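# Push cart through self-closing door into yellow bay

## Task

Get the utility cart through the self-closing door and into the yellow bay in the other room, with all four of its wheels fully inside the taped outline and none touching the tape. The case of copy paper must sit in the cart's top tray without overhanging any edge. The door must be closed at the end. Either robot or both may be used, and no robot may tip over or be left leaning.

## Robot and tools

Robots: r1 and r2 are identical Hello Robot Stretch 4 units, each about 1.6 m tall. Each has an omni-wheel base (rim within 0.23 m of its centre), a lift on a vertical mast, an arm that reaches forward, and a wrist (yaw, pitch, roll) ending in a two-finger gripper. Each robot reports everything in its own frames, so only camera images, lidar_m and wrist_depth_mm reveal where one robot is relative to the other.

Frames: the base frame has its origin on the floor under the base centre, x forward, y left, z up, in metres. hand_pose is a point between the open fingertips, given in the base frame; it may be slightly wrong. The odometry frame is the base frame at scene start; base_odometry counts wheel turns only (slip counts as travel), heading in rad, left positive, -3.142 to 3.142.

move: one action for the robots. Arguments: r1 and r2 (one object per robot; a robot omitted gets nothing new), cameras (list of names such as r1_head_camera, r1_head_left_camera, r1_head_right_camera, r1_wrist_camera, the same for r2, or all; [] for none), and blocking, which must always be false. The call returns in about 0.5 s while motion continues. Inside a robot's object:
- base: a relative offset from where the base last reported itself, in the base frame. translate_m (metres, forward positive, -2 to 2), strafe_m (metres, left positive, -2 to 2), rotate_rad (radians, counter-clockwise positive, -3.2 to 3.2). translate_m and strafe_m may be combined for a straight diagonal; rotate_rad goes alone.
- joints: absolute targets by name: lift_m 0 to 1.2; arm_m 0 to 0.55; wrist_yaw_rad -1.134 to 4.276 (0 forward, left positive, 3.14 folded back); wrist_pitch_rad -1.117 to 4.259 (0 level, 1.57 pointing down); wrist_roll_rad -1.117 to 4.259 (clockwise positive seen from behind); gripper_m -0.038 to 0.141 (fingertip gap, possibly off by up to 0.015). Targets past a range are clipped and reported.
- pace: slow, default, fast or max. Base tops out at 0.1/0.3/0.4/0.6 m/s and 1/2/3/4 rad/s; a raised lift (above 0.2) lowers base speed, to 0.3 m/s and 1 rad/s at 1.2.
- speeds: per-joint top speed (not gripper_m), at most the max pace value.
- contact_limits: 0 to 1 for arm_m, lift_m, translate_m, strafe_m, rotate_rad, given only next to that command; default 0.5. A base limit persists until the next action naming base. Even at 0 the arm stops only after roughly 15-40 N; for a gentle press, use 0 with a goal 1-3 mm beyond contact.
- end_of_arm: "enable_torque", alone, revives wrist or gripper motors that shut off.
A new move overrides only the targets it names; other motions keep running. Actions end after 14 s at most (time_out).

wait: seconds 0 to 10, plus cameras; returns state and images, early once a commanded robot comes to rest. wait(0) shows an "earlier move" line.
stop: brakes all running motions; braked parts hold and may keep pressing. It can also re-brake slack wheels.
zoom_image: camera plus region [x0, y0, x1, y1] in pixels from the top-left, at most 504 by 504, on the newest image of that camera.
finished_scene: scene = current scene number; ends the scene irreversibly, so the cart, paper and closed door must stay as required without help.

Results: a "move" line gives each moved robot's outcome (done or the worst status). base_status/joint_status: moving, done, off_target (rested short, maybe still pushing), contact_stop (blocked; that part goes slack), time_out (target dropped), limit_stop_at_own_body, limit_stop_at_tilt (lean over 6 degrees; lift, arm and wheels go slack), torque_fault. Any unrequested stop or a refused call cancels the rest of that reply's move, wait and finished_scene calls. Robots not commanded appear under "as last shown" with repeated values. lidar_m: 12 distances in 30-degree sectors, 1st ahead, counting counter-clockwise (4th left, 7th behind, 10th right); "-" is nothing seen or closer than 0.25 m; it misses glass and thin legs. wrist_depth_mm: 7x7 grid of depths 100-2000 mm. turned_by_wheels versus turned_by_imu differing by over about 0.1 rad in one move suggests a hit or slip. base_tilt in degrees (forward, right) with up to 3 degrees fixed error. motor_effort in percent with peak in brackets; servo_current in mA. on_its_own lists things the robot did unprompted (slack joints, held targets).

Gripping: command a gap more than 0.015 below the object's width; about 0.06 below resists tugs. To close around a bar or handle use -0.02 or less. Neither the reading nor done proves a grasp; check servo_current rising.

Hazards: robots pressing on each other hard ends the scene; once bases touch, any further drive presses hard, and a gripper closing on the other robot's fingers counts too. Equal commands can differ by about 3 cm per metre between robots, which strains a shared load. Over 1 kg held with arm_m above 0.2 risks tipping during turns, drives and stops; steady high pushes can also tip it. Self-collision risk when the gripper is over the base with a low lift, tilted up while rolled, or folded back and tilted. Keep lift contact limit at least 0.15 for 1 kg, 0.3 for 2 kg. Avoid slamming the door, dropping the paper, hard impacts, and leaving a robot leaning. Time passes while you think, so moves keep running meanwhile. Loose objects may occasionally get nudged.

Each tool is called in YAML: its name, and indented under it one key for each argument.

## Session

move:
  blocking: false

Scene clock: 0.00 s.
r1.base_odometry: x=+0.000 y=+0.000 heading=+0.000
r1.turned_by_wheels: +0.000
r1.turned_by_imu: +0.000
r1.base_tilt: forward=-1.6 right=+1.3
r1.lidar_m: 1.92 2.25 3.81 1.93 0.97 0.84 0.83 0.93 0.77 0.76 0.93 1.59
r1.base_status: not commanded
r1.joint_positions: lift_m=+0.127 arm_m=+0.000 wrist_yaw_rad=+3.089 wrist_pitch_rad=+0.002 wrist_roll_rad=+0.000 gripper_m=+0.056
r1.joint_status: not commanded
r1.measured_speeds: all 0
r1.motor_effort: lift_m=+20 arm_m=-4 wheel_0=+0 wheel_1=+1 wheel_2=+1
r1.servo_current: wrist_yaw_rad=39 wrist_pitch_rad=46 wrist_roll_rad=65 gripper_m=39
r1.hand_pose: x=-0.1125 y=+0.1024 z=+0.3046 quat_wxyz=(+0.026, -0.001, +0.000, +1.000) (m; r1's base frame)
r1.wrist_depth_mm: 137 138 - - - - - / 113 139 - - - - - / 117 140 224 - - - - / 137 161 - - - - - / - - - - - - - / - - 191 - 187 - - / 842 759 750 788 788 732 768
r2.base_odometry: x=+0.000 y=+0.000 heading=+0.000
r2.turned_by_wheels: +0.000
r2.turned_by_imu: +0.000
r2.base_tilt: forward=-0.6 right=+0.1
r2.lidar_m: 2.02 1.45 1.40 1.49 2.01 2.22 2.34 3.17 1.60 3.62 2.59 2.46
r2.base_status: not commanded
r2.joint_positions: lift_m=+0.295 arm_m=+0.000 wrist_yaw_rad=+3.133 wrist_pitch_rad=+0.002 wrist_roll_rad=+0.000 gripper_m=+0.056
r2.joint_status: not commanded
r2.measured_speeds: all 0
r2.motor_effort: lift_m=+18 arm_m=-4 wheel_0=+0 wheel_1=-1 wheel_2=+0
r2.servo_current: wrist_yaw_rad=46 wrist_pitch_rad=39 wrist_roll_rad=46 gripper_m=59
r2.hand_pose: x=-0.1167 y=+0.0898 z=+0.4727 quat_wxyz=(+0.004, -0.001, +0.000, +1.000) (m; r2's base frame)
r2.wrist_depth_mm: - 140 - - - - - / - 126 150 - - - - / - 130 185 - - - - / 144 143 272 - - - - / 229 - - - - - - / 226 1576 196 1576 190 1618 1464 / 226 1060 1138 - - 1025 1060
pictures: r1_head_camera, r1_head_left_camera, r1_head_right_camera, r1_wrist_camera, r2_head_camera, r2_head_left_camera, r2_head_right_camera, r2_wrist_camera
Images, in order (width x height): r1_head_camera 420x560, r1_head_left_camera 420x672, r1_head_right_camera 420x672, r1_wrist_camera 616x392, r2_head_camera 420x560, r2_head_left_camera 420x672, r2_head_right_camera 420x672, r2_wrist_camera 616x392.

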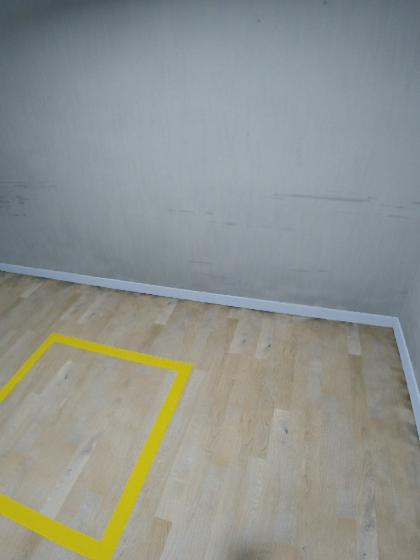

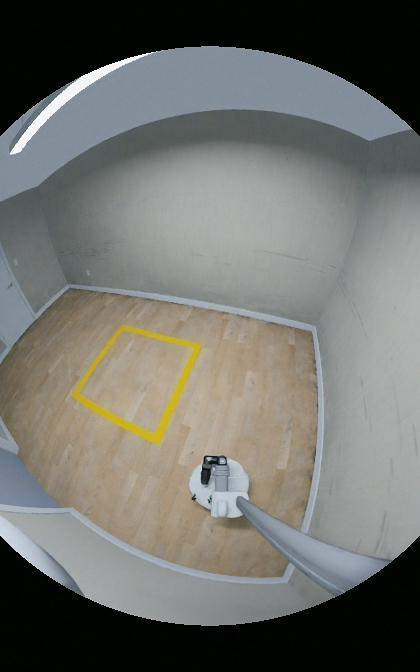

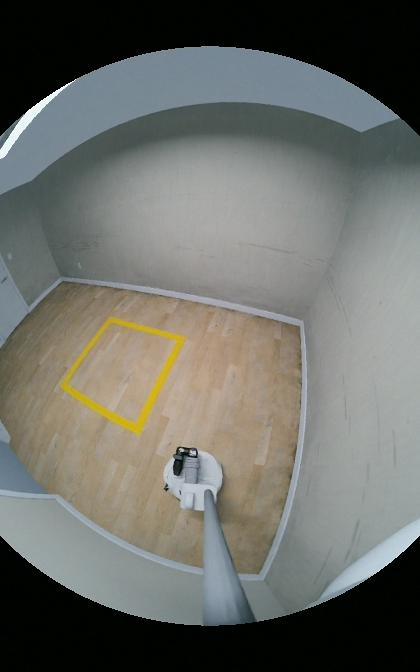

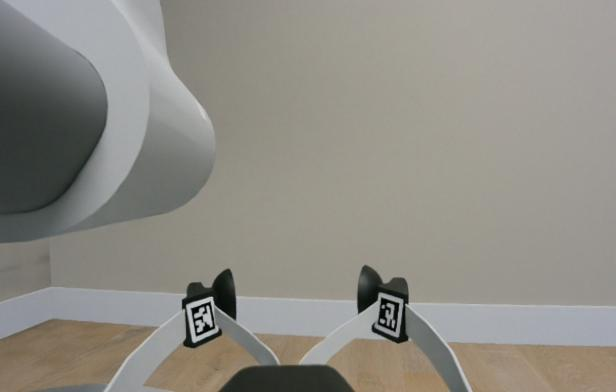

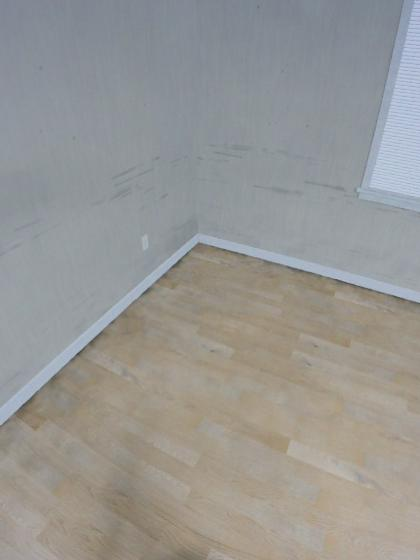

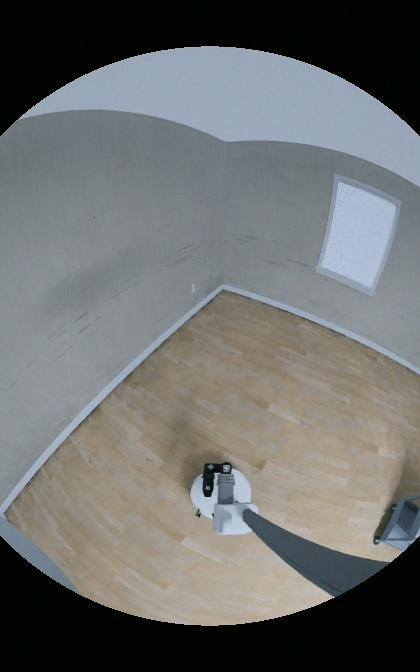

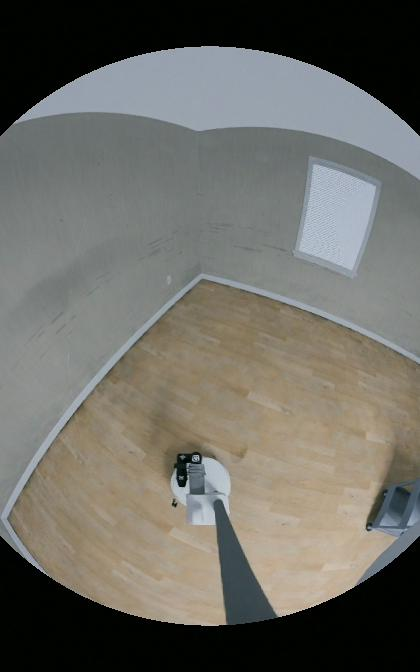

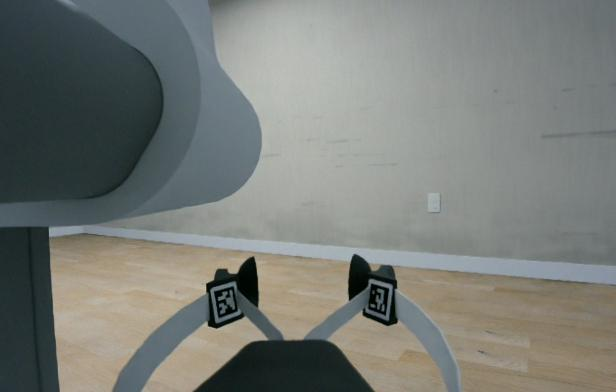

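move:
  blocking: false
  r1: {"base":{"rotate_rad":1.0}}
  r2: {"base":{"rotate_rad":-1.57}}
  cameras: []

wait:
  seconds: 2.5
  cameras: ["r1_head_left_camera","r1_head_camera","r2_head_camera","r2_head_left_camera","r2_head_right_camera"]

Scene clock: 4.03 s.
move: r1 moving; r2 moving
r1.base_odometry: x=+0.000 y=+0.000 heading=+0.252
r1.turned_by_wheels: +0.252
r1.turned_by_imu: +0.252
r1.base_tilt: forward=-1.6 right=+1.2
r1.lidar_m: 2.01 2.70 3.67 1.25 0.87 0.82 0.87 0.83 0.78 0.81 1.10 1.91
r1.base_status: rotate_rad moving
r1.joint_positions: lift_m=+0.127 arm_m=+0.000 wrist_yaw_rad=+3.089 wrist_pitch_rad=+0.002 wrist_roll_rad=+0.000 gripper_m=+0.056
r1.joint_status: not commanded
r1.measured_speeds: translate_m=-0.001 strafe_m=-0.001 rotate_rad=+0.980 lift_m=+0.000 arm_m=+0.000 wrist_yaw_rad=+0.000 wrist_pitch_rad=+0.000 wrist_roll_rad=+0.000
r1.motor_effort: lift_m=+20(20) arm_m=-4(4) wheel_0=-7(10) wheel_1=-5(8) wheel_2=-7(7)
r1.servo_current: wrist_yaw_rad=46(52) wrist_pitch_rad=52(52) wrist_roll_rad=39(59) gripper_m=39(46)
r1.hand_pose: x=-0.1125 y=+0.1024 z=+0.3046 quat_wxyz=(+0.026, -0.001, +0.000, +1.000) (m; r1's base frame)
r1.wrist_depth_mm: 136 138 - - - - - / 113 139 - - - - - / 115 140 225 - - - - / 137 161 - - - - - / - - - - - - - / - 1042 190 - 187 - - / 788 759 750 798 741 683 723
r2.base_odometry: x=+0.000 y=+0.000 heading=-0.252
r2.turned_by_wheels: -0.252
r2.turned_by_imu: -0.244
r2.base_tilt: forward=-0.7 right=+0.0
r2.lidar_m: 2.48 1.63 1.39 1.39 1.68 2.23 2.23 2.63 1.61 1.62 2.88 2.48
r2.base_status: rotate_rad moving
r2.joint_positions: lift_m=+0.295 arm_m=+0.000 wrist_yaw_rad=+3.133 wrist_pitch_rad=+0.002 wrist_roll_rad=+0.000 gripper_m=+0.056
r2.joint_status: not commanded
r2.measured_speeds: translate_m=+0.000 strafe_m=+0.000 rotate_rad=-0.974 lift_m=+0.000 arm_m=+0.000 wrist_yaw_rad=+0.000 wrist_pitch_rad=+0.000 wrist_roll_rad=+0.000
r2.motor_effort: lift_m=+18(18) arm_m=-4(4) wheel_0=+5(10) wheel_1=+9(10) wheel_2=+10(10)
r2.servo_current: wrist_yaw_rad=46(52) wrist_pitch_rad=39(46) wrist_roll_rad=52(52) gripper_m=52(52)
r2.hand_pose: x=-0.1167 y=+0.0898 z=+0.4727 quat_wxyz=(+0.004, -0.001, +0.000, +1.000) (m; r2's base frame)
r2.wrist_depth_mm: - 140 - - - - - / - 126 150 - - - - / - 130 183 - - - - / 144 143 271 - - - - / 229 - - - - - - / 226 1537 196 1537 190 1618 1430 / 226 1060 1138 - - 1042 1078
pictures: none
No camera images: "cameras" was empty.

Scene clock: 5.23 s.
earlier move: r1 done; r2 moving
r1.base_odometry: x=+0.000 y=+0.000 heading=+1.000
r1.turned_by_wheels: +0.748
r1.turned_by_imu: +0.752
r1.base_tilt: forward=-1.6 right=+1.3
r1.lidar_m: 3.53 2.14 1.04 0.84 0.83 0.94 0.77 0.77 0.90 1.45 1.91 2.18
r1.base_status: done
r1.joint_positions: lift_m=+0.127 arm_m=+0.000 wrist_yaw_rad=+3.089 wrist_pitch_rad=+0.002 wrist_roll_rad=+0.000 gripper_m=+0.056
r1.joint_status: not commanded
r1.measured_speeds: all 0
r1.motor_effort: lift_m=+20(20) arm_m=-4(4) wheel_0=-4(10) wheel_1=-1(10) wheel_2=-1(8)
r1.servo_current: wrist_yaw_rad=65(65) wrist_pitch_rad=46(52) wrist_roll_rad=46(65) gripper_m=39(46)
r1.hand_pose: x=-0.1125 y=+0.1024 z=+0.3046 quat_wxyz=(+0.026, -0.001, +0.000, +1.000) (m; r1's base frame)
r1.wrist_depth_mm: 136 138 - - - - - / 113 139 - - - - - / 117 139 229 - - - - / 137 162 - - - - - / - - - - - - - / - - 190 - 187 - - / 732 163 750 798 788 778 750
r2.base_odometry: x=+0.000 y=+0.000 heading=-1.565
r2.turned_by_wheels: -1.313
r2.turned_by_imu: -1.278
r2.base_tilt: forward=-0.7 right=+0.0
r2.lidar_m: 3.52 2.58 2.49 1.98 1.45 1.41 1.48 2.07 2.22 2.33 3.25 1.58
r2.base_status: rotate_rad moving
r2.joint_positions: lift_m=+0.295 arm_m=+0.000 wrist_yaw_rad=+3.133 wrist_pitch_rad=+0.002 wrist_roll_rad=+0.000 gripper_m=+0.056
r2.joint_status: not commanded
r2.measured_speeds: translate_m=+0.000 strafe_m=+0.001 rotate_rad=-0.174 lift_m=+0.000 arm_m=+0.000 wrist_yaw_rad=+0.000 wrist_pitch_rad=+0.000 wrist_roll_rad=+0.000
r2.motor_effort: lift_m=+18(18) arm_m=-4(4) wheel_0=+4(12) wheel_1=+2(11) wheel_2=+4(11)
r2.servo_current: wrist_yaw_rad=39(59) wrist_pitch_rad=39(46) wrist_roll_rad=46(52) gripper_m=46(59)
r2.hand_pose: x=-0.1167 y=+0.0898 z=+0.4727 quat_wxyz=(+0.004, -0.001, +0.000, +1.000) (m; r2's base frame)
r2.wrist_depth_mm: - 141 - - - - - / - 126 142 - - - - / - 129 185 - - - - / 144 144 228 - - - - / 229 - - - - - - / 228 1576 195 1308 190 - - / 226 1078 1160 - - 1042 1078
wait: 1.20 of 2.5 s (r1 has come to rest)
pictures: r1_head_camera, r1_head_left_camera, r2_head_camera, r2_head_left_camera, r2_head_right_camera
Images, in order (width x height): r1_head_camera 420x560, r1_head_left_camera 420x672, r2_head_camera 420x560, r2_head_left_camera 420x672, r2_head_right_camera 420x672.

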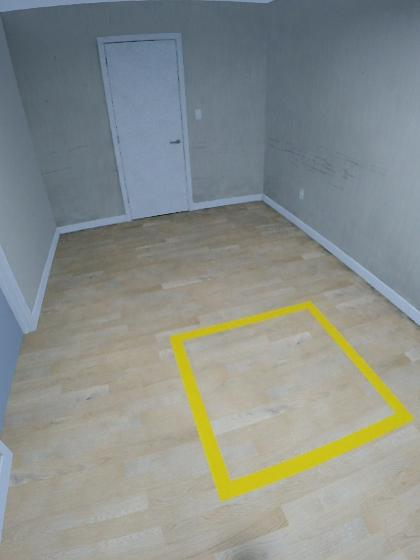

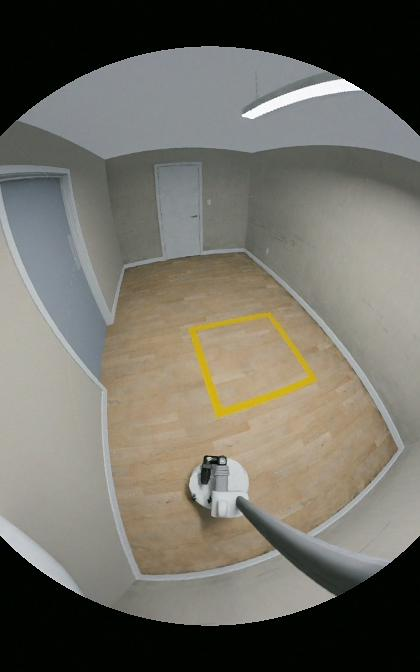

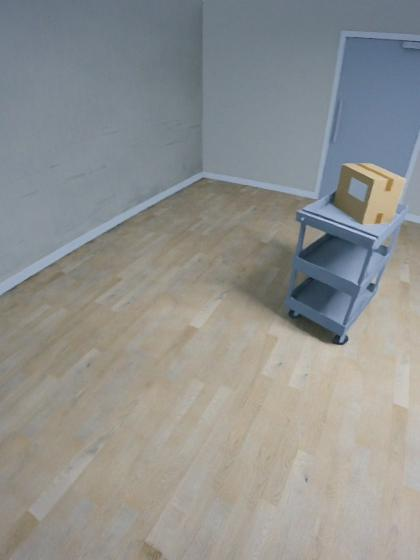

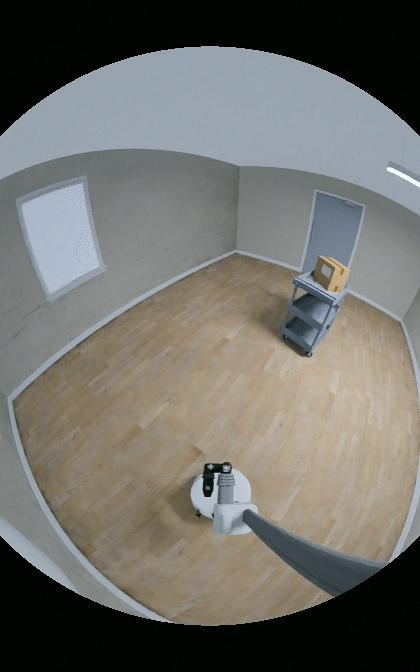

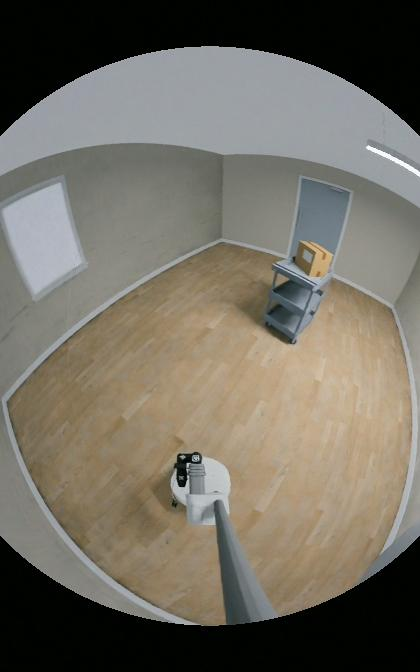

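wait:
  seconds: 0.3
  cameras: ["r2_head_camera","r1_head_left_camera"]

zoom_image:
  camera: "r2_head_camera"
  region: [260, 10, 420, 350]

zoom_image:
  camera: "r1_head_left_camera"
  region: [0, 150, 140, 420]

Scene clock: 10.10 s.
earlier move: r2 done
r1.base_odometry: x=+0.000 y=+0.000 heading=+1.000
r1.turned_by_wheels: +0.000
r1.turned_by_imu: +0.000
r1.base_tilt: forward=-1.6 right=+1.3
r1.lidar_m: 3.54 2.14 1.05 0.84 0.83 0.95 0.77 0.77 0.90 1.49 1.92 2.16
r1.base_status: done
r1.joint_positions: lift_m=+0.127 arm_m=+0.000 wrist_yaw_rad=+3.089 wrist_pitch_rad=+0.002 wrist_roll_rad=+0.000 gripper_m=+0.056
r1.joint_status: not commanded
r1.measured_speeds: all 0
r1.motor_effort: lift_m=+20(20) arm_m=-4(4) wheel_0=-4(10) wheel_1=-1(10) wheel_2=-1(8)
r1.servo_current: wrist_yaw_rad=59(65) wrist_pitch_rad=46(52) wrist_roll_rad=33(65) gripper_m=39(46)
r1.hand_pose: x=-0.1125 y=+0.1024 z=+0.3046 quat_wxyz=(+0.026, -0.001, +0.000, +1.000) (m; r1's base frame)
r1.wrist_depth_mm: 136 138 - - - - - / 114 139 - - - - - / 118 140 229 - - - - / 137 162 - - - - - / - - - - - - - / - - 190 - 187 - - / 750 163 759 798 798 778 768
r2.base_odometry: x=+0.000 y=+0.000 heading=-1.569
r2.turned_by_wheels: -0.005
r2.turned_by_imu: -0.004
r2.base_tilt: forward=-0.7 right=+0.1
r2.lidar_m: 3.56 2.58 2.48 2.02 1.48 1.39 1.47 2.06 2.22 2.33 3.24 1.62
r2.base_status: done
r2.joint_positions: lift_m=+0.295 arm_m=+0.000 wrist_yaw_rad=+3.133 wrist_pitch_rad=+0.002 wrist_roll_rad=+0.000 gripper_m=+0.056
r2.joint_status: not commanded
r2.measured_speeds: all 0
r2.motor_effort: lift_m=+18(18) arm_m=-4(4) wheel_0=+3(12) wheel_1=+3(11) wheel_2=+4(11)
r2.servo_current: wrist_yaw_rad=52(59) wrist_pitch_rad=39(46) wrist_roll_rad=46(59) gripper_m=46(59)
r2.hand_pose: x=-0.1167 y=+0.0898 z=+0.4727 quat_wxyz=(+0.004, -0.001, +0.000, +1.000) (m; r2's base frame)
r2.wrist_depth_mm: - 141 - - - - - / - 127 141 - - - - / - 130 185 - - - - / 144 143 228 - - - - / 229 - - - - - - / 227 1576 196 1308 190 - - / 227 1078 1138 - - 1042 1060
wait: 0.00 of 0.3 s (r2 has come to rest)
pictures: r1_head_left_camera, r2_head_camera
Images, in order (width x height): r1_head_left_camera 420x672, r2_head_camera 420x560.

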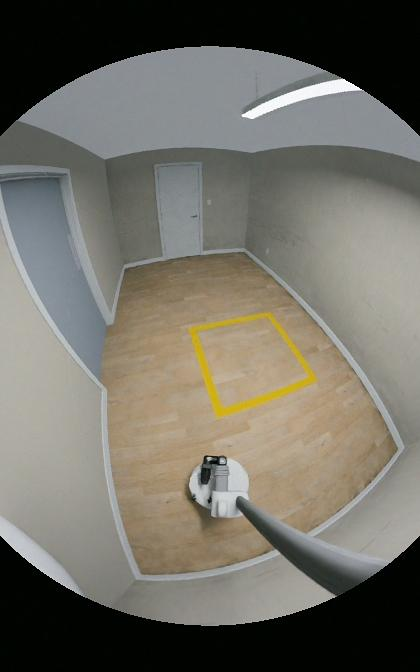

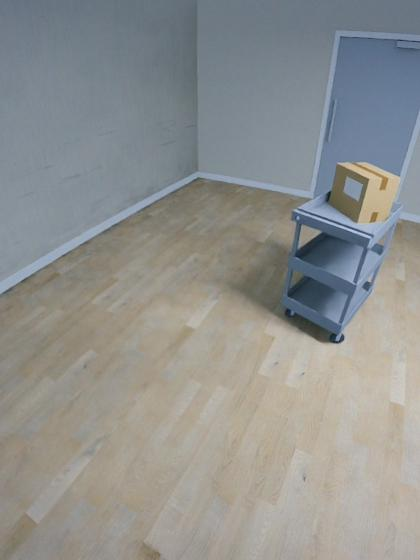

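Scaled by 1.482 from the camera's 420x560 image, which has a finer 1200x1600 frame.

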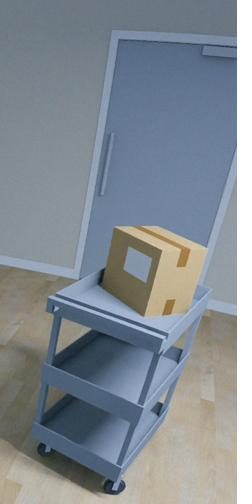

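Scaled by 1.867 from the camera's 420x672 image, which has a finer 600x960 frame.

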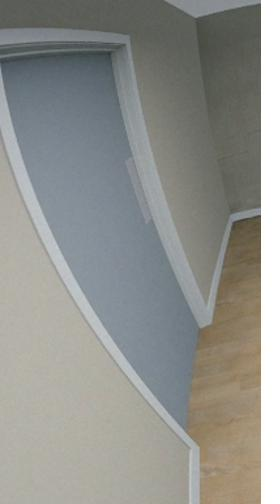

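move:
  blocking: false
  r1: {"base":{"rotate_rad":1.1}}
  r2: {"base":{"rotate_rad":-0.52},"joints":{"lift_m":0.9}}
  cameras: []

wait:
  seconds: 1.5
  cameras: []

wait:
  seconds: 2
  cameras: ["r1_head_camera","r1_head_left_camera","r2_head_camera","r2_head_right_camera"]

Scene clock: 72.10 s.
move: r1 moving; r2 moving
r1.base_odometry: x=+0.000 y=+0.000 heading=+1.252
r1.turned_by_wheels: +0.252
r1.turned_by_imu: +0.253
r1.base_tilt: forward=-1.6 right=+1.3
r1.lidar_m: 3.90 1.32 0.90 0.83 0.87 0.84 0.75 0.81 1.04 1.91 1.95 2.57
r1.base_status: rotate_rad moving
r1.joint_positions: lift_m=+0.127 arm_m=+0.000 wrist_yaw_rad=+3.089 wrist_pitch_rad=+0.002 wrist_roll_rad=+0.000 gripper_m=+0.056
r1.joint_status: not commanded
r1.measured_speeds: translate_m=+0.000 strafe_m=+0.000 rotate_rad=+0.970 lift_m=+0.000 arm_m=+0.000 wrist_yaw_rad=+0.000 wrist_pitch_rad=+0.000 wrist_roll_rad=+0.000
r1.motor_effort: lift_m=+20(20) arm_m=-4(4) wheel_0=-7(9) wheel_1=-7(9) wheel_2=-5(7)
r1.servo_current: wrist_yaw_rad=52(59) wrist_pitch_rad=52(52) wrist_roll_rad=39(65) gripper_m=46(46)
r1.hand_pose: x=-0.1125 y=+0.1024 z=+0.3046 quat_wxyz=(+0.026, -0.001, +0.000, +1.000) (m; r1's base frame)
r1.wrist_depth_mm: 136 138 - - - - - / 113 139 - - - - - / 118 140 229 - - - - / 137 162 - - - - - / - - - - - - - / - - 190 - 187 - - / 788 163 741 153 798 768 778
r2.base_odometry: x=+0.000 y=+0.000 heading=-1.822
r2.turned_by_wheels: -0.252
r2.turned_by_imu: -0.244
r2.base_tilt: forward=-0.7 right=+0.0
r2.lidar_m: 1.64 2.87 2.49 2.51 1.65 1.39 1.41 1.68 2.23 2.22 2.60 1.60
r2.base_status: rotate_rad moving
r2.joint_positions: lift_m=+0.333 arm_m=+0.000 wrist_yaw_rad=+3.133 wrist_pitch_rad=+0.002 wrist_roll_rad=+0.000 gripper_m=+0.056
r2.joint_status: lift_m moving
r2.measured_speeds: translate_m=-0.002 strafe_m=-0.001 rotate_rad=-0.979 lift_m=+0.146 arm_m=+0.000 wrist_yaw_rad=+0.000 wrist_pitch_rad=+0.000 wrist_roll_rad=+0.000
r2.motor_effort: lift_m=+24(24) arm_m=-4(4) wheel_0=+7(10) wheel_1=+9(9) wheel_2=+9(11)
r2.servo_current: wrist_yaw_rad=39(52) wrist_pitch_rad=39(46) wrist_roll_rad=46(65) gripper_m=52(52)
r2.hand_pose: x=-0.1167 y=+0.0898 z=+0.5103 quat_wxyz=(+0.004, -0.001, +0.000, +1.000) (m; r2's base frame)
r2.wrist_depth_mm: - 141 - - - - - / - 126 142 - - - - / - 129 185 - - - - / 144 143 207 - - - - / 229 - - - - - - / 227 1661 192 171 190 - - / 226 1118 1205 - - 1098 1118
pictures: none
No camera images: "cameras" was empty.

Scene clock: 73.37 s.
earlier move: r1 done; r2 moving
r1.base_odometry: x=+0.000 y=+0.000 heading=+2.099
r1.turned_by_wheels: +0.847
r1.turned_by_imu: +0.852
r1.base_tilt: forward=-1.6 right=+1.3
r1.lidar_m: 1.01 0.84 0.85 0.93 0.77 0.76 0.89 1.54 1.94 2.23 3.81 1.97
r1.base_status: done
r1.joint_positions: lift_m=+0.127 arm_m=+0.000 wrist_yaw_rad=+3.089 wrist_pitch_rad=+0.002 wrist_roll_rad=+0.000 gripper_m=+0.056
r1.joint_status: not commanded
r1.measured_speeds: all 0
r1.motor_effort: lift_m=+20(20) arm_m=-4(4) wheel_0=-1(9) wheel_1=-2(9) wheel_2=+0(8)
r1.servo_current: wrist_yaw_rad=26(65) wrist_pitch_rad=39(52) wrist_roll_rad=46(78) gripper_m=33(52)
r1.hand_pose: x=-0.1125 y=+0.1024 z=+0.3046 quat_wxyz=(+0.026, -0.001, +0.000, +1.000) (m; r1's base frame)
r1.wrist_depth_mm: 136 139 - - - - - / 113 139 - - - - - / 117 140 229 - - - - / 137 162 - - - - - / 1708 - - - - - - / 1182 1182 192 - 187 - - / 842 741 750 809 741 - -
r2.base_odometry: x=+0.000 y=+0.000 heading=-2.089
r2.turned_by_wheels: -0.267
r2.turned_by_imu: -0.260
r2.base_tilt: forward=-0.7 right=+0.1
r2.lidar_m: 1.62 3.53 2.57 2.49 1.99 1.43 1.40 1.46 2.03 2.22 2.33 3.23
r2.base_status: done
r2.joint_positions: lift_m=+0.676 arm_m=+0.000 wrist_yaw_rad=+3.133 wrist_pitch_rad=+0.002 wrist_roll_rad=+0.000 gripper_m=+0.056
r2.joint_status: lift_m moving
r2.measured_speeds: translate_m=+0.000 strafe_m=+0.000 rotate_rad=+0.000 lift_m=+0.300 arm_m=+0.000 wrist_yaw_rad=+0.000 wrist_pitch_rad=+0.000 wrist_roll_rad=+0.000
r2.motor_effort: lift_m=+22(25) arm_m=-4(4) wheel_0=+3(10) wheel_1=+3(9) wheel_2=+4(11)
r2.servo_current: wrist_yaw_rad=39(59) wrist_pitch_rad=46(46) wrist_roll_rad=52(65) gripper_m=52(59)
r2.hand_pose: x=-0.1167 y=+0.0898 z=+0.8534 quat_wxyz=(+0.004, -0.001, +0.000, +1.000) (m; r2's base frame)
r2.wrist_depth_mm: - 141 - - - - - / - 127 141 - - - - / - 129 185 - - - - / 144 143 207 - - - - / 220 - - - - - - / 220 - 190 - 188 - - / 224 - - - - - -
wait: 1.27 of 1.5 s (r1 has come to rest)
pictures: none
No camera images: "cameras" was empty.

Scene clock: 74.90 s.
earlier move: r2 done
r1.base_odometry: x=+0.000 y=+0.000 heading=+2.099
r1.turned_by_wheels: +0.000
r1.turned_by_imu: +0.000
r1.base_tilt: forward=-1.6 right=+1.3
r1.lidar_m: 1.00 0.83 0.84 0.93 0.78 0.77 0.91 1.54 1.94 2.23 3.79 1.96
r1.base_status: done
r1.joint_positions: lift_m=+0.127 arm_m=+0.000 wrist_yaw_rad=+3.089 wrist_pitch_rad=+0.002 wrist_roll_rad=+0.000 gripper_m=+0.056
r1.joint_status: not commanded
r1.measured_speeds: all 0
r1.motor_effort: lift_m=+20(20) arm_m=-4(4) wheel_0=-2(9) wheel_1=-2(9) wheel_2=+0(8)
r1.servo_current: wrist_yaw_rad=33(72) wrist_pitch_rad=39(52) wrist_roll_rad=39(78) gripper_m=46(52)
r1.hand_pose: x=-0.1125 y=+0.1024 z=+0.3046 quat_wxyz=(+0.026, -0.001, +0.000, +1.000) (m; r1's base frame)
r1.wrist_depth_mm: 136 139 - - - - - / 113 139 - - - - - / 118 140 229 - - - - / 137 162 - - - - - / 1661 - - - - - - / 1205 1182 192 - 187 - - / 842 750 741 798 741 - -
r2.base_odometry: x=+0.000 y=+0.000 heading=-2.089
r2.turned_by_wheels: +0.000
r2.turned_by_imu: +0.000
r2.base_tilt: forward=-0.7 right=+0.1
r2.lidar_m: 1.60 3.49 2.59 2.50 1.99 1.47 1.41 1.48 2.07 2.22 2.33 3.29
r2.base_status: done
r2.joint_positions: lift_m=+0.900 arm_m=+0.000 wrist_yaw_rad=+3.133 wrist_pitch_rad=+0.002 wrist_roll_rad=+0.000 gripper_m=+0.056
r2.joint_status: all done
r2.measured_speeds: all 0
r2.motor_effort: lift_m=+21(25) arm_m=-4(4) wheel_0=+3(10) wheel_1=+2(9) wheel_2=+3(11)
r2.servo_current: wrist_yaw_rad=46(59) wrist_pitch_rad=46(46) wrist_roll_rad=46(65) gripper_m=52(59)
r2.hand_pose: x=-0.1167 y=+0.0898 z=+1.0775 quat_wxyz=(+0.004, -0.001, +0.000, +1.000) (m; r2's base frame)
r2.wrist_depth_mm: - 141 - - - - - / - 126 142 - - - - / - 129 185 - - - - / 144 144 217 - - - - / 220 - - - - - - / 219 - 190 - 188 - - / 224 - - - - - -
wait: 1.53 of 2 s (r2 has come to rest)
pictures: r1_head_camera, r1_head_left_camera, r2_head_camera, r2_head_right_camera
Images, in order (width x height): r1_head_camera 420x560, r1_head_left_camera 420x672, r2_head_camera 420x560, r2_head_right_camera 420x672.

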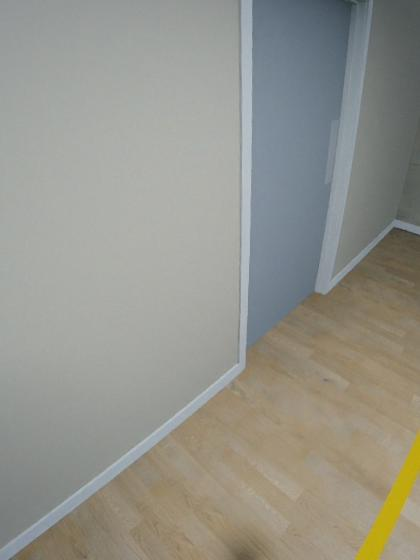

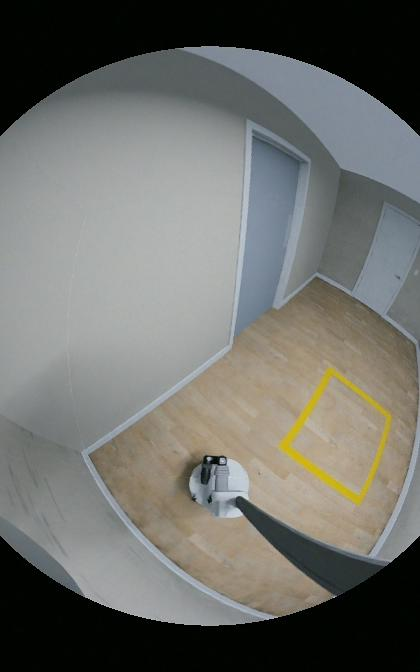

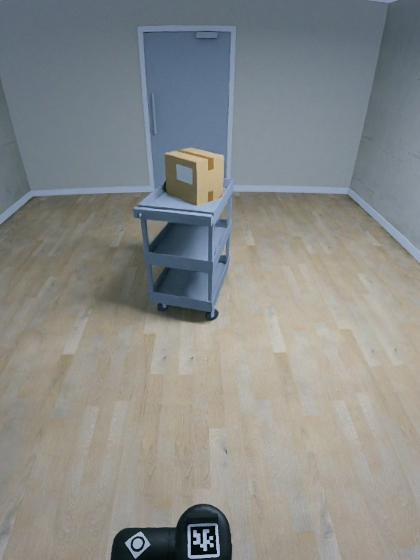

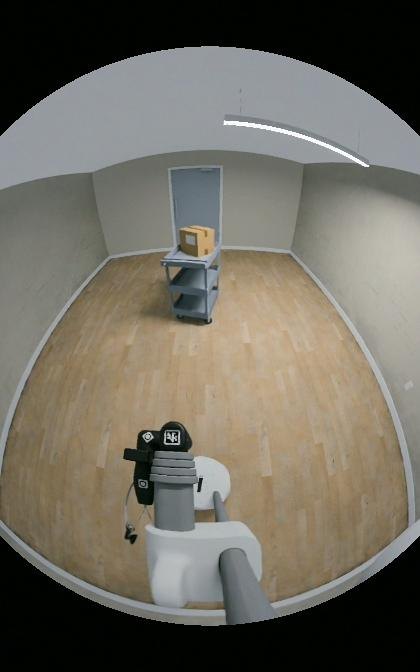

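zoom_image:
  camera: "r2_head_camera"
  region: [110, 130, 260, 330]

zoom_image:
  camera: "r1_head_left_camera"
  region: [200, 100, 420, 520]

Scaled by 2.520 from the camera's 420x560 image, which has a finer 1200x1600 frame.

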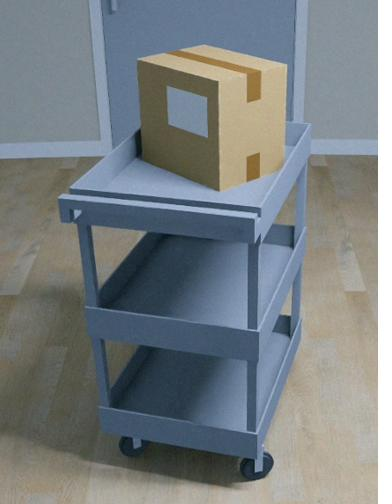

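Scaled by 1.200 from the camera's 420x672 image, which has a finer 600x960 frame.

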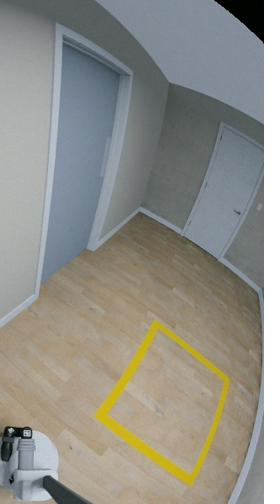

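move:
  blocking: false
  r1: {"base":{"rotate_rad":0.8}}
  r2: {"base":{"translate_m":0.6},"joints":{"wrist_yaw_rad":0,"wrist_roll_rad":1.57,"gripper_m":0.12,"lift_m":0.7}}
  cameras: []

wait:
  seconds: 1.5
  cameras: ["r1_head_camera","r1_head_right_camera"]

wait:
  seconds: 3
  cameras: ["r2_head_camera","r2_wrist_camera"]

Scene clock: 107.30 s.
move: r1 moving; r2 moving
r1.base_odometry: x=+0.000 y=+0.000 heading=+2.352
r1.turned_by_wheels: +0.252
r1.turned_by_imu: +0.252
r1.base_tilt: forward=-1.6 right=+1.3
r1.lidar_m: 0.90 0.84 0.88 0.82 0.76 0.79 1.09 1.94 1.99 2.71 3.79 1.25
r1.base_status: rotate_rad moving
r1.joint_positions: lift_m=+0.127 arm_m=+0.000 wrist_yaw_rad=+3.089 wrist_pitch_rad=+0.002 wrist_roll_rad=+0.000 gripper_m=+0.056
r1.joint_status: not commanded
r1.measured_speeds: translate_m=-0.001 strafe_m=-0.001 rotate_rad=+0.980 lift_m=+0.000 arm_m=+0.000 wrist_yaw_rad=+0.000 wrist_pitch_rad=+0.000 wrist_roll_rad=+0.000
r1.motor_effort: lift_m=+20(20) arm_m=-4(4) wheel_0=-8(9) wheel_1=-5(8) wheel_2=-7(7)
r1.servo_current: wrist_yaw_rad=39(59) wrist_pitch_rad=46(46) wrist_roll_rad=52(65) gripper_m=39(39)
r1.hand_pose: x=-0.1125 y=+0.1024 z=+0.3046 quat_wxyz=(+0.026, -0.001, +0.000, +1.000) (m; r1's base frame)
r1.wrist_depth_mm: 136 138 - - - - - / 113 139 - - - - - / 118 139 228 - - - - / 137 162 - - - - - / 1661 1921 1921 - - - - / 1182 1205 192 1098 187 - - / 854 741 750 788 798 130 -
r2.base_odometry: x=-0.015 y=-0.027 heading=-2.089
r2.turned_by_wheels: +0.000
r2.turned_by_imu: +0.002
r2.base_tilt: forward=-0.7 right=+0.1
r2.lidar_m: 1.58 3.52 2.58 2.49 2.01 1.52 1.42 1.50 2.10 2.24 2.34 3.23
r2.base_status: translate_m moving
r2.joint_positions: lift_m=+0.862 arm_m=+0.000 wrist_yaw_rad=+2.571 wrist_pitch_rad=+0.002 wrist_roll_rad=+0.589 gripper_m=+0.075
r2.joint_status: lift_m moving; wrist_yaw_rad moving; wrist_roll_rad moving; gripper_m moving
r2.measured_speeds: translate_m=+0.122 strafe_m=+0.001 rotate_rad=-0.001 lift_m=-0.146 arm_m=+0.000 wrist_yaw_rad=-1.738 wrist_pitch_rad=+0.000 wrist_roll_rad=+1.820
r2.motor_effort: lift_m=+14(22) arm_m=-3(4) wheel_0=+4(10) wheel_1=+8(8) wheel_2=-12(12)
r2.servo_current: wrist_yaw_rad=104(169) wrist_pitch_rad=39(46) wrist_roll_rad=85(104) gripper_m=78(98)
r2.hand_pose: x=-0.0245 y=+0.2294 z=+1.0401 quat_wxyz=(+0.270, +0.081, +0.279, +0.918) (m; r2's base frame)
r2.wrist_depth_mm: - - - - - - - / - - - - - - - / - - - - - - - / - - - - - - - / - - - - - - - / - - 189 - 187 1983 1618 / - - - - - 1618 1366
pictures: none
No camera images: "cameras" was empty.

Scene clock: 108.37 s.
earlier move: r1 done; r2 moving
r1.base_odometry: x=+0.000 y=+0.000 heading=+2.899
r1.turned_by_wheels: +0.547
r1.turned_by_imu: +0.550
r1.base_tilt: forward=-1.6 right=+1.3
r1.lidar_m: 0.85 0.88 0.81 0.78 0.80 1.11 1.92 2.04 2.74 3.52 1.25 0.90
r1.base_status: done
r1.joint_positions: lift_m=+0.127 arm_m=+0.000 wrist_yaw_rad=+3.089 wrist_pitch_rad=+0.002 wrist_roll_rad=+0.000 gripper_m=+0.056
r1.joint_status: not commanded
r1.measured_speeds: all 0
r1.motor_effort: lift_m=+20(20) arm_m=-4(4) wheel_0=-3(9) wheel_1=-1(8) wheel_2=-1(8)
r1.servo_current: wrist_yaw_rad=46(65) wrist_pitch_rad=46(46) wrist_roll_rad=52(65) gripper_m=39(52)
r1.hand_pose: x=-0.1125 y=+0.1024 z=+0.3046 quat_wxyz=(+0.026, -0.001, +0.000, +1.000) (m; r1's base frame)
r1.wrist_depth_mm: 136 138 - - - - - / 113 139 - - - - - / 117 140 273 - - - - / 137 161 - - - - - / 1661 1921 - - - - - / 1205 1205 194 1182 187 1160 - / 831 750 741 798 788 778 778
r2.base_odometry: x=-0.144 y=-0.253 heading=-2.088
r2.turned_by_wheels: +0.000
r2.turned_by_imu: +0.000
r2.base_tilt: forward=-0.7 right=+0.1
r2.lidar_m: 1.30 3.51 2.60 2.47 2.38 1.76 1.69 1.78 2.31 2.22 2.35 3.22
r2.base_status: translate_m moving
r2.joint_positions: lift_m=+0.701 arm_m=+0.000 wrist_yaw_rad=+0.718 wrist_pitch_rad=+0.002 wrist_roll_rad=+1.568 gripper_m=+0.120
r2.joint_status: lift_m moving; wrist_yaw_rad moving; wrist_roll_rad moving; the others done
r2.measured_speeds: translate_m=+0.301 strafe_m=-0.001 rotate_rad=-0.002 lift_m=-0.024 arm_m=+0.000 wrist_yaw_rad=-1.743 wrist_pitch_rad=+0.000 wrist_roll_rad=+0.000
r2.motor_effort: lift_m=+13(22) arm_m=-4(4) wheel_0=+3(10) wheel_1=+6(10) wheel_2=-9(14)
r2.servo_current: wrist_yaw_rad=78(169) wrist_pitch_rad=39(46) wrist_roll_rad=59(104) gripper_m=46(111)
r2.hand_pose: x=+0.4457 y=+0.1238 z=+0.8787 quat_wxyz=(+0.663, +0.661, +0.249, +0.248) (m; r2's base frame)
r2.wrist_depth_mm: - - - - - 1756 1205 / - - - - - 1708 1205 / - - - - - 1808 1255 / - - - - - 1808 1205 / - - - - - 1708 1229 / - - 198 - 213 1576 1229 / - - - - - 1756 1255
wait: 1.07 of 1.5 s (r1 has come to rest)
pictures: r1_head_camera, r1_head_right_camera
Images, in order (width x height): r1_head_camera 420x560, r1_head_right_camera 420x672.

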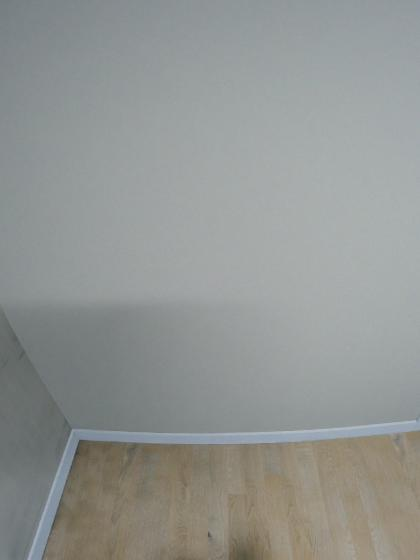

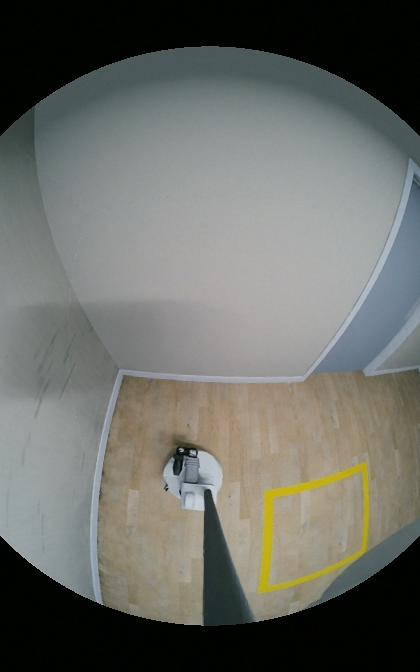

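Scene clock: 110.30 s.
earlier move: r2 done
r1.base_odometry: x=+0.000 y=+0.000 heading=+2.899
r1.turned_by_wheels: +0.000
r1.turned_by_imu: +0.000
r1.base_tilt: forward=-1.6 right=+1.3
r1.lidar_m: 0.83 0.89 0.81 0.76 0.81 1.11 1.92 2.03 2.75 3.51 1.23 0.88
r1.base_status: done
r1.joint_positions: lift_m=+0.127 arm_m=+0.000 wrist_yaw_rad=+3.089 wrist_pitch_rad=+0.002 wrist_roll_rad=+0.000 gripper_m=+0.056
r1.joint_status: not commanded
r1.measured_speeds: all 0
r1.motor_effort: lift_m=+20(20) arm_m=-4(4) wheel_0=-2(9) wheel_1=-2(8) wheel_2=-1(8)
r1.servo_current: wrist_yaw_rad=52(65) wrist_pitch_rad=46(52) wrist_roll_rad=39(72) gripper_m=46(52)
r1.hand_pose: x=-0.1125 y=+0.1024 z=+0.3046 quat_wxyz=(+0.026, -0.001, +0.000, +1.000) (m; r1's base frame)
r1.wrist_depth_mm: 136 138 - - - - - / 113 139 - - - - - / 118 139 272 - - - - / 137 161 - - - - - / 1756 1921 - - - - - / 1182 1182 194 1205 188 1138 - / 842 741 750 798 788 768 778
r2.base_odometry: x=-0.297 y=-0.521 heading=-2.088
r2.turned_by_wheels: +0.000
r2.turned_by_imu: +0.001
r2.base_tilt: forward=-0.7 right=+0.1
r2.lidar_m: 1.02 1.19 2.60 2.47 2.61 2.10 1.99 2.07 2.29 2.23 2.34 3.29
r2.base_status: done
r2.joint_positions: lift_m=+0.700 arm_m=+0.000 wrist_yaw_rad=+0.003 wrist_pitch_rad=+0.002 wrist_roll_rad=+1.568 gripper_m=+0.120
r2.joint_status: all done
r2.measured_speeds: all 0
r2.motor_effort: lift_m=+14(22) arm_m=-4(4) wheel_0=+2(10) wheel_1=+4(10) wheel_2=-4(14)
r2.servo_current: wrist_yaw_rad=39(169) wrist_pitch_rad=39(46) wrist_roll_rad=59(104) gripper_m=52(111)
r2.hand_pose: x=+0.4596 y=-0.0866 z=+0.8780 quat_wxyz=(+0.708, +0.706, +0.002, +0.001) (m; r2's base frame)
r2.wrist_depth_mm: - - - - - 1708 1182 / - - - - - 1708 1205 / - - - - - 1618 1205 / - - - 1160 - 866 1060 / - - - 1078 - - - / - - 198 917 214 - - / - - - - - 1756 1098
wait: 1.93 of 3 s (r2 has come to rest)
pictures: r2_head_camera, r2_wrist_camera
Images, in order (width x height): r2_head_camera 420x560, r2_wrist_camera 616x392.

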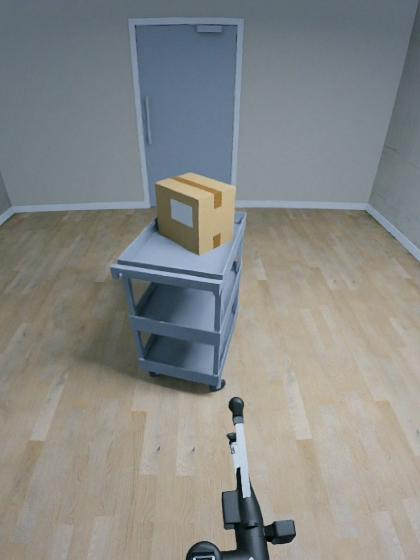

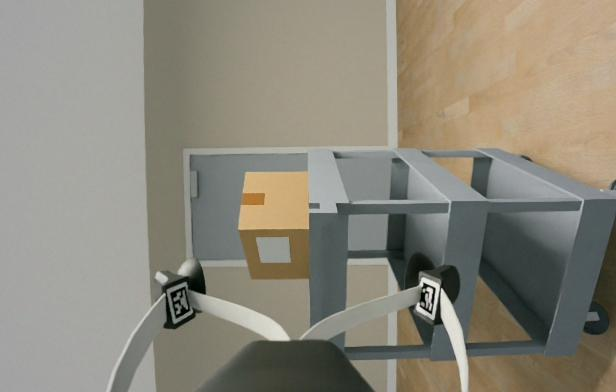

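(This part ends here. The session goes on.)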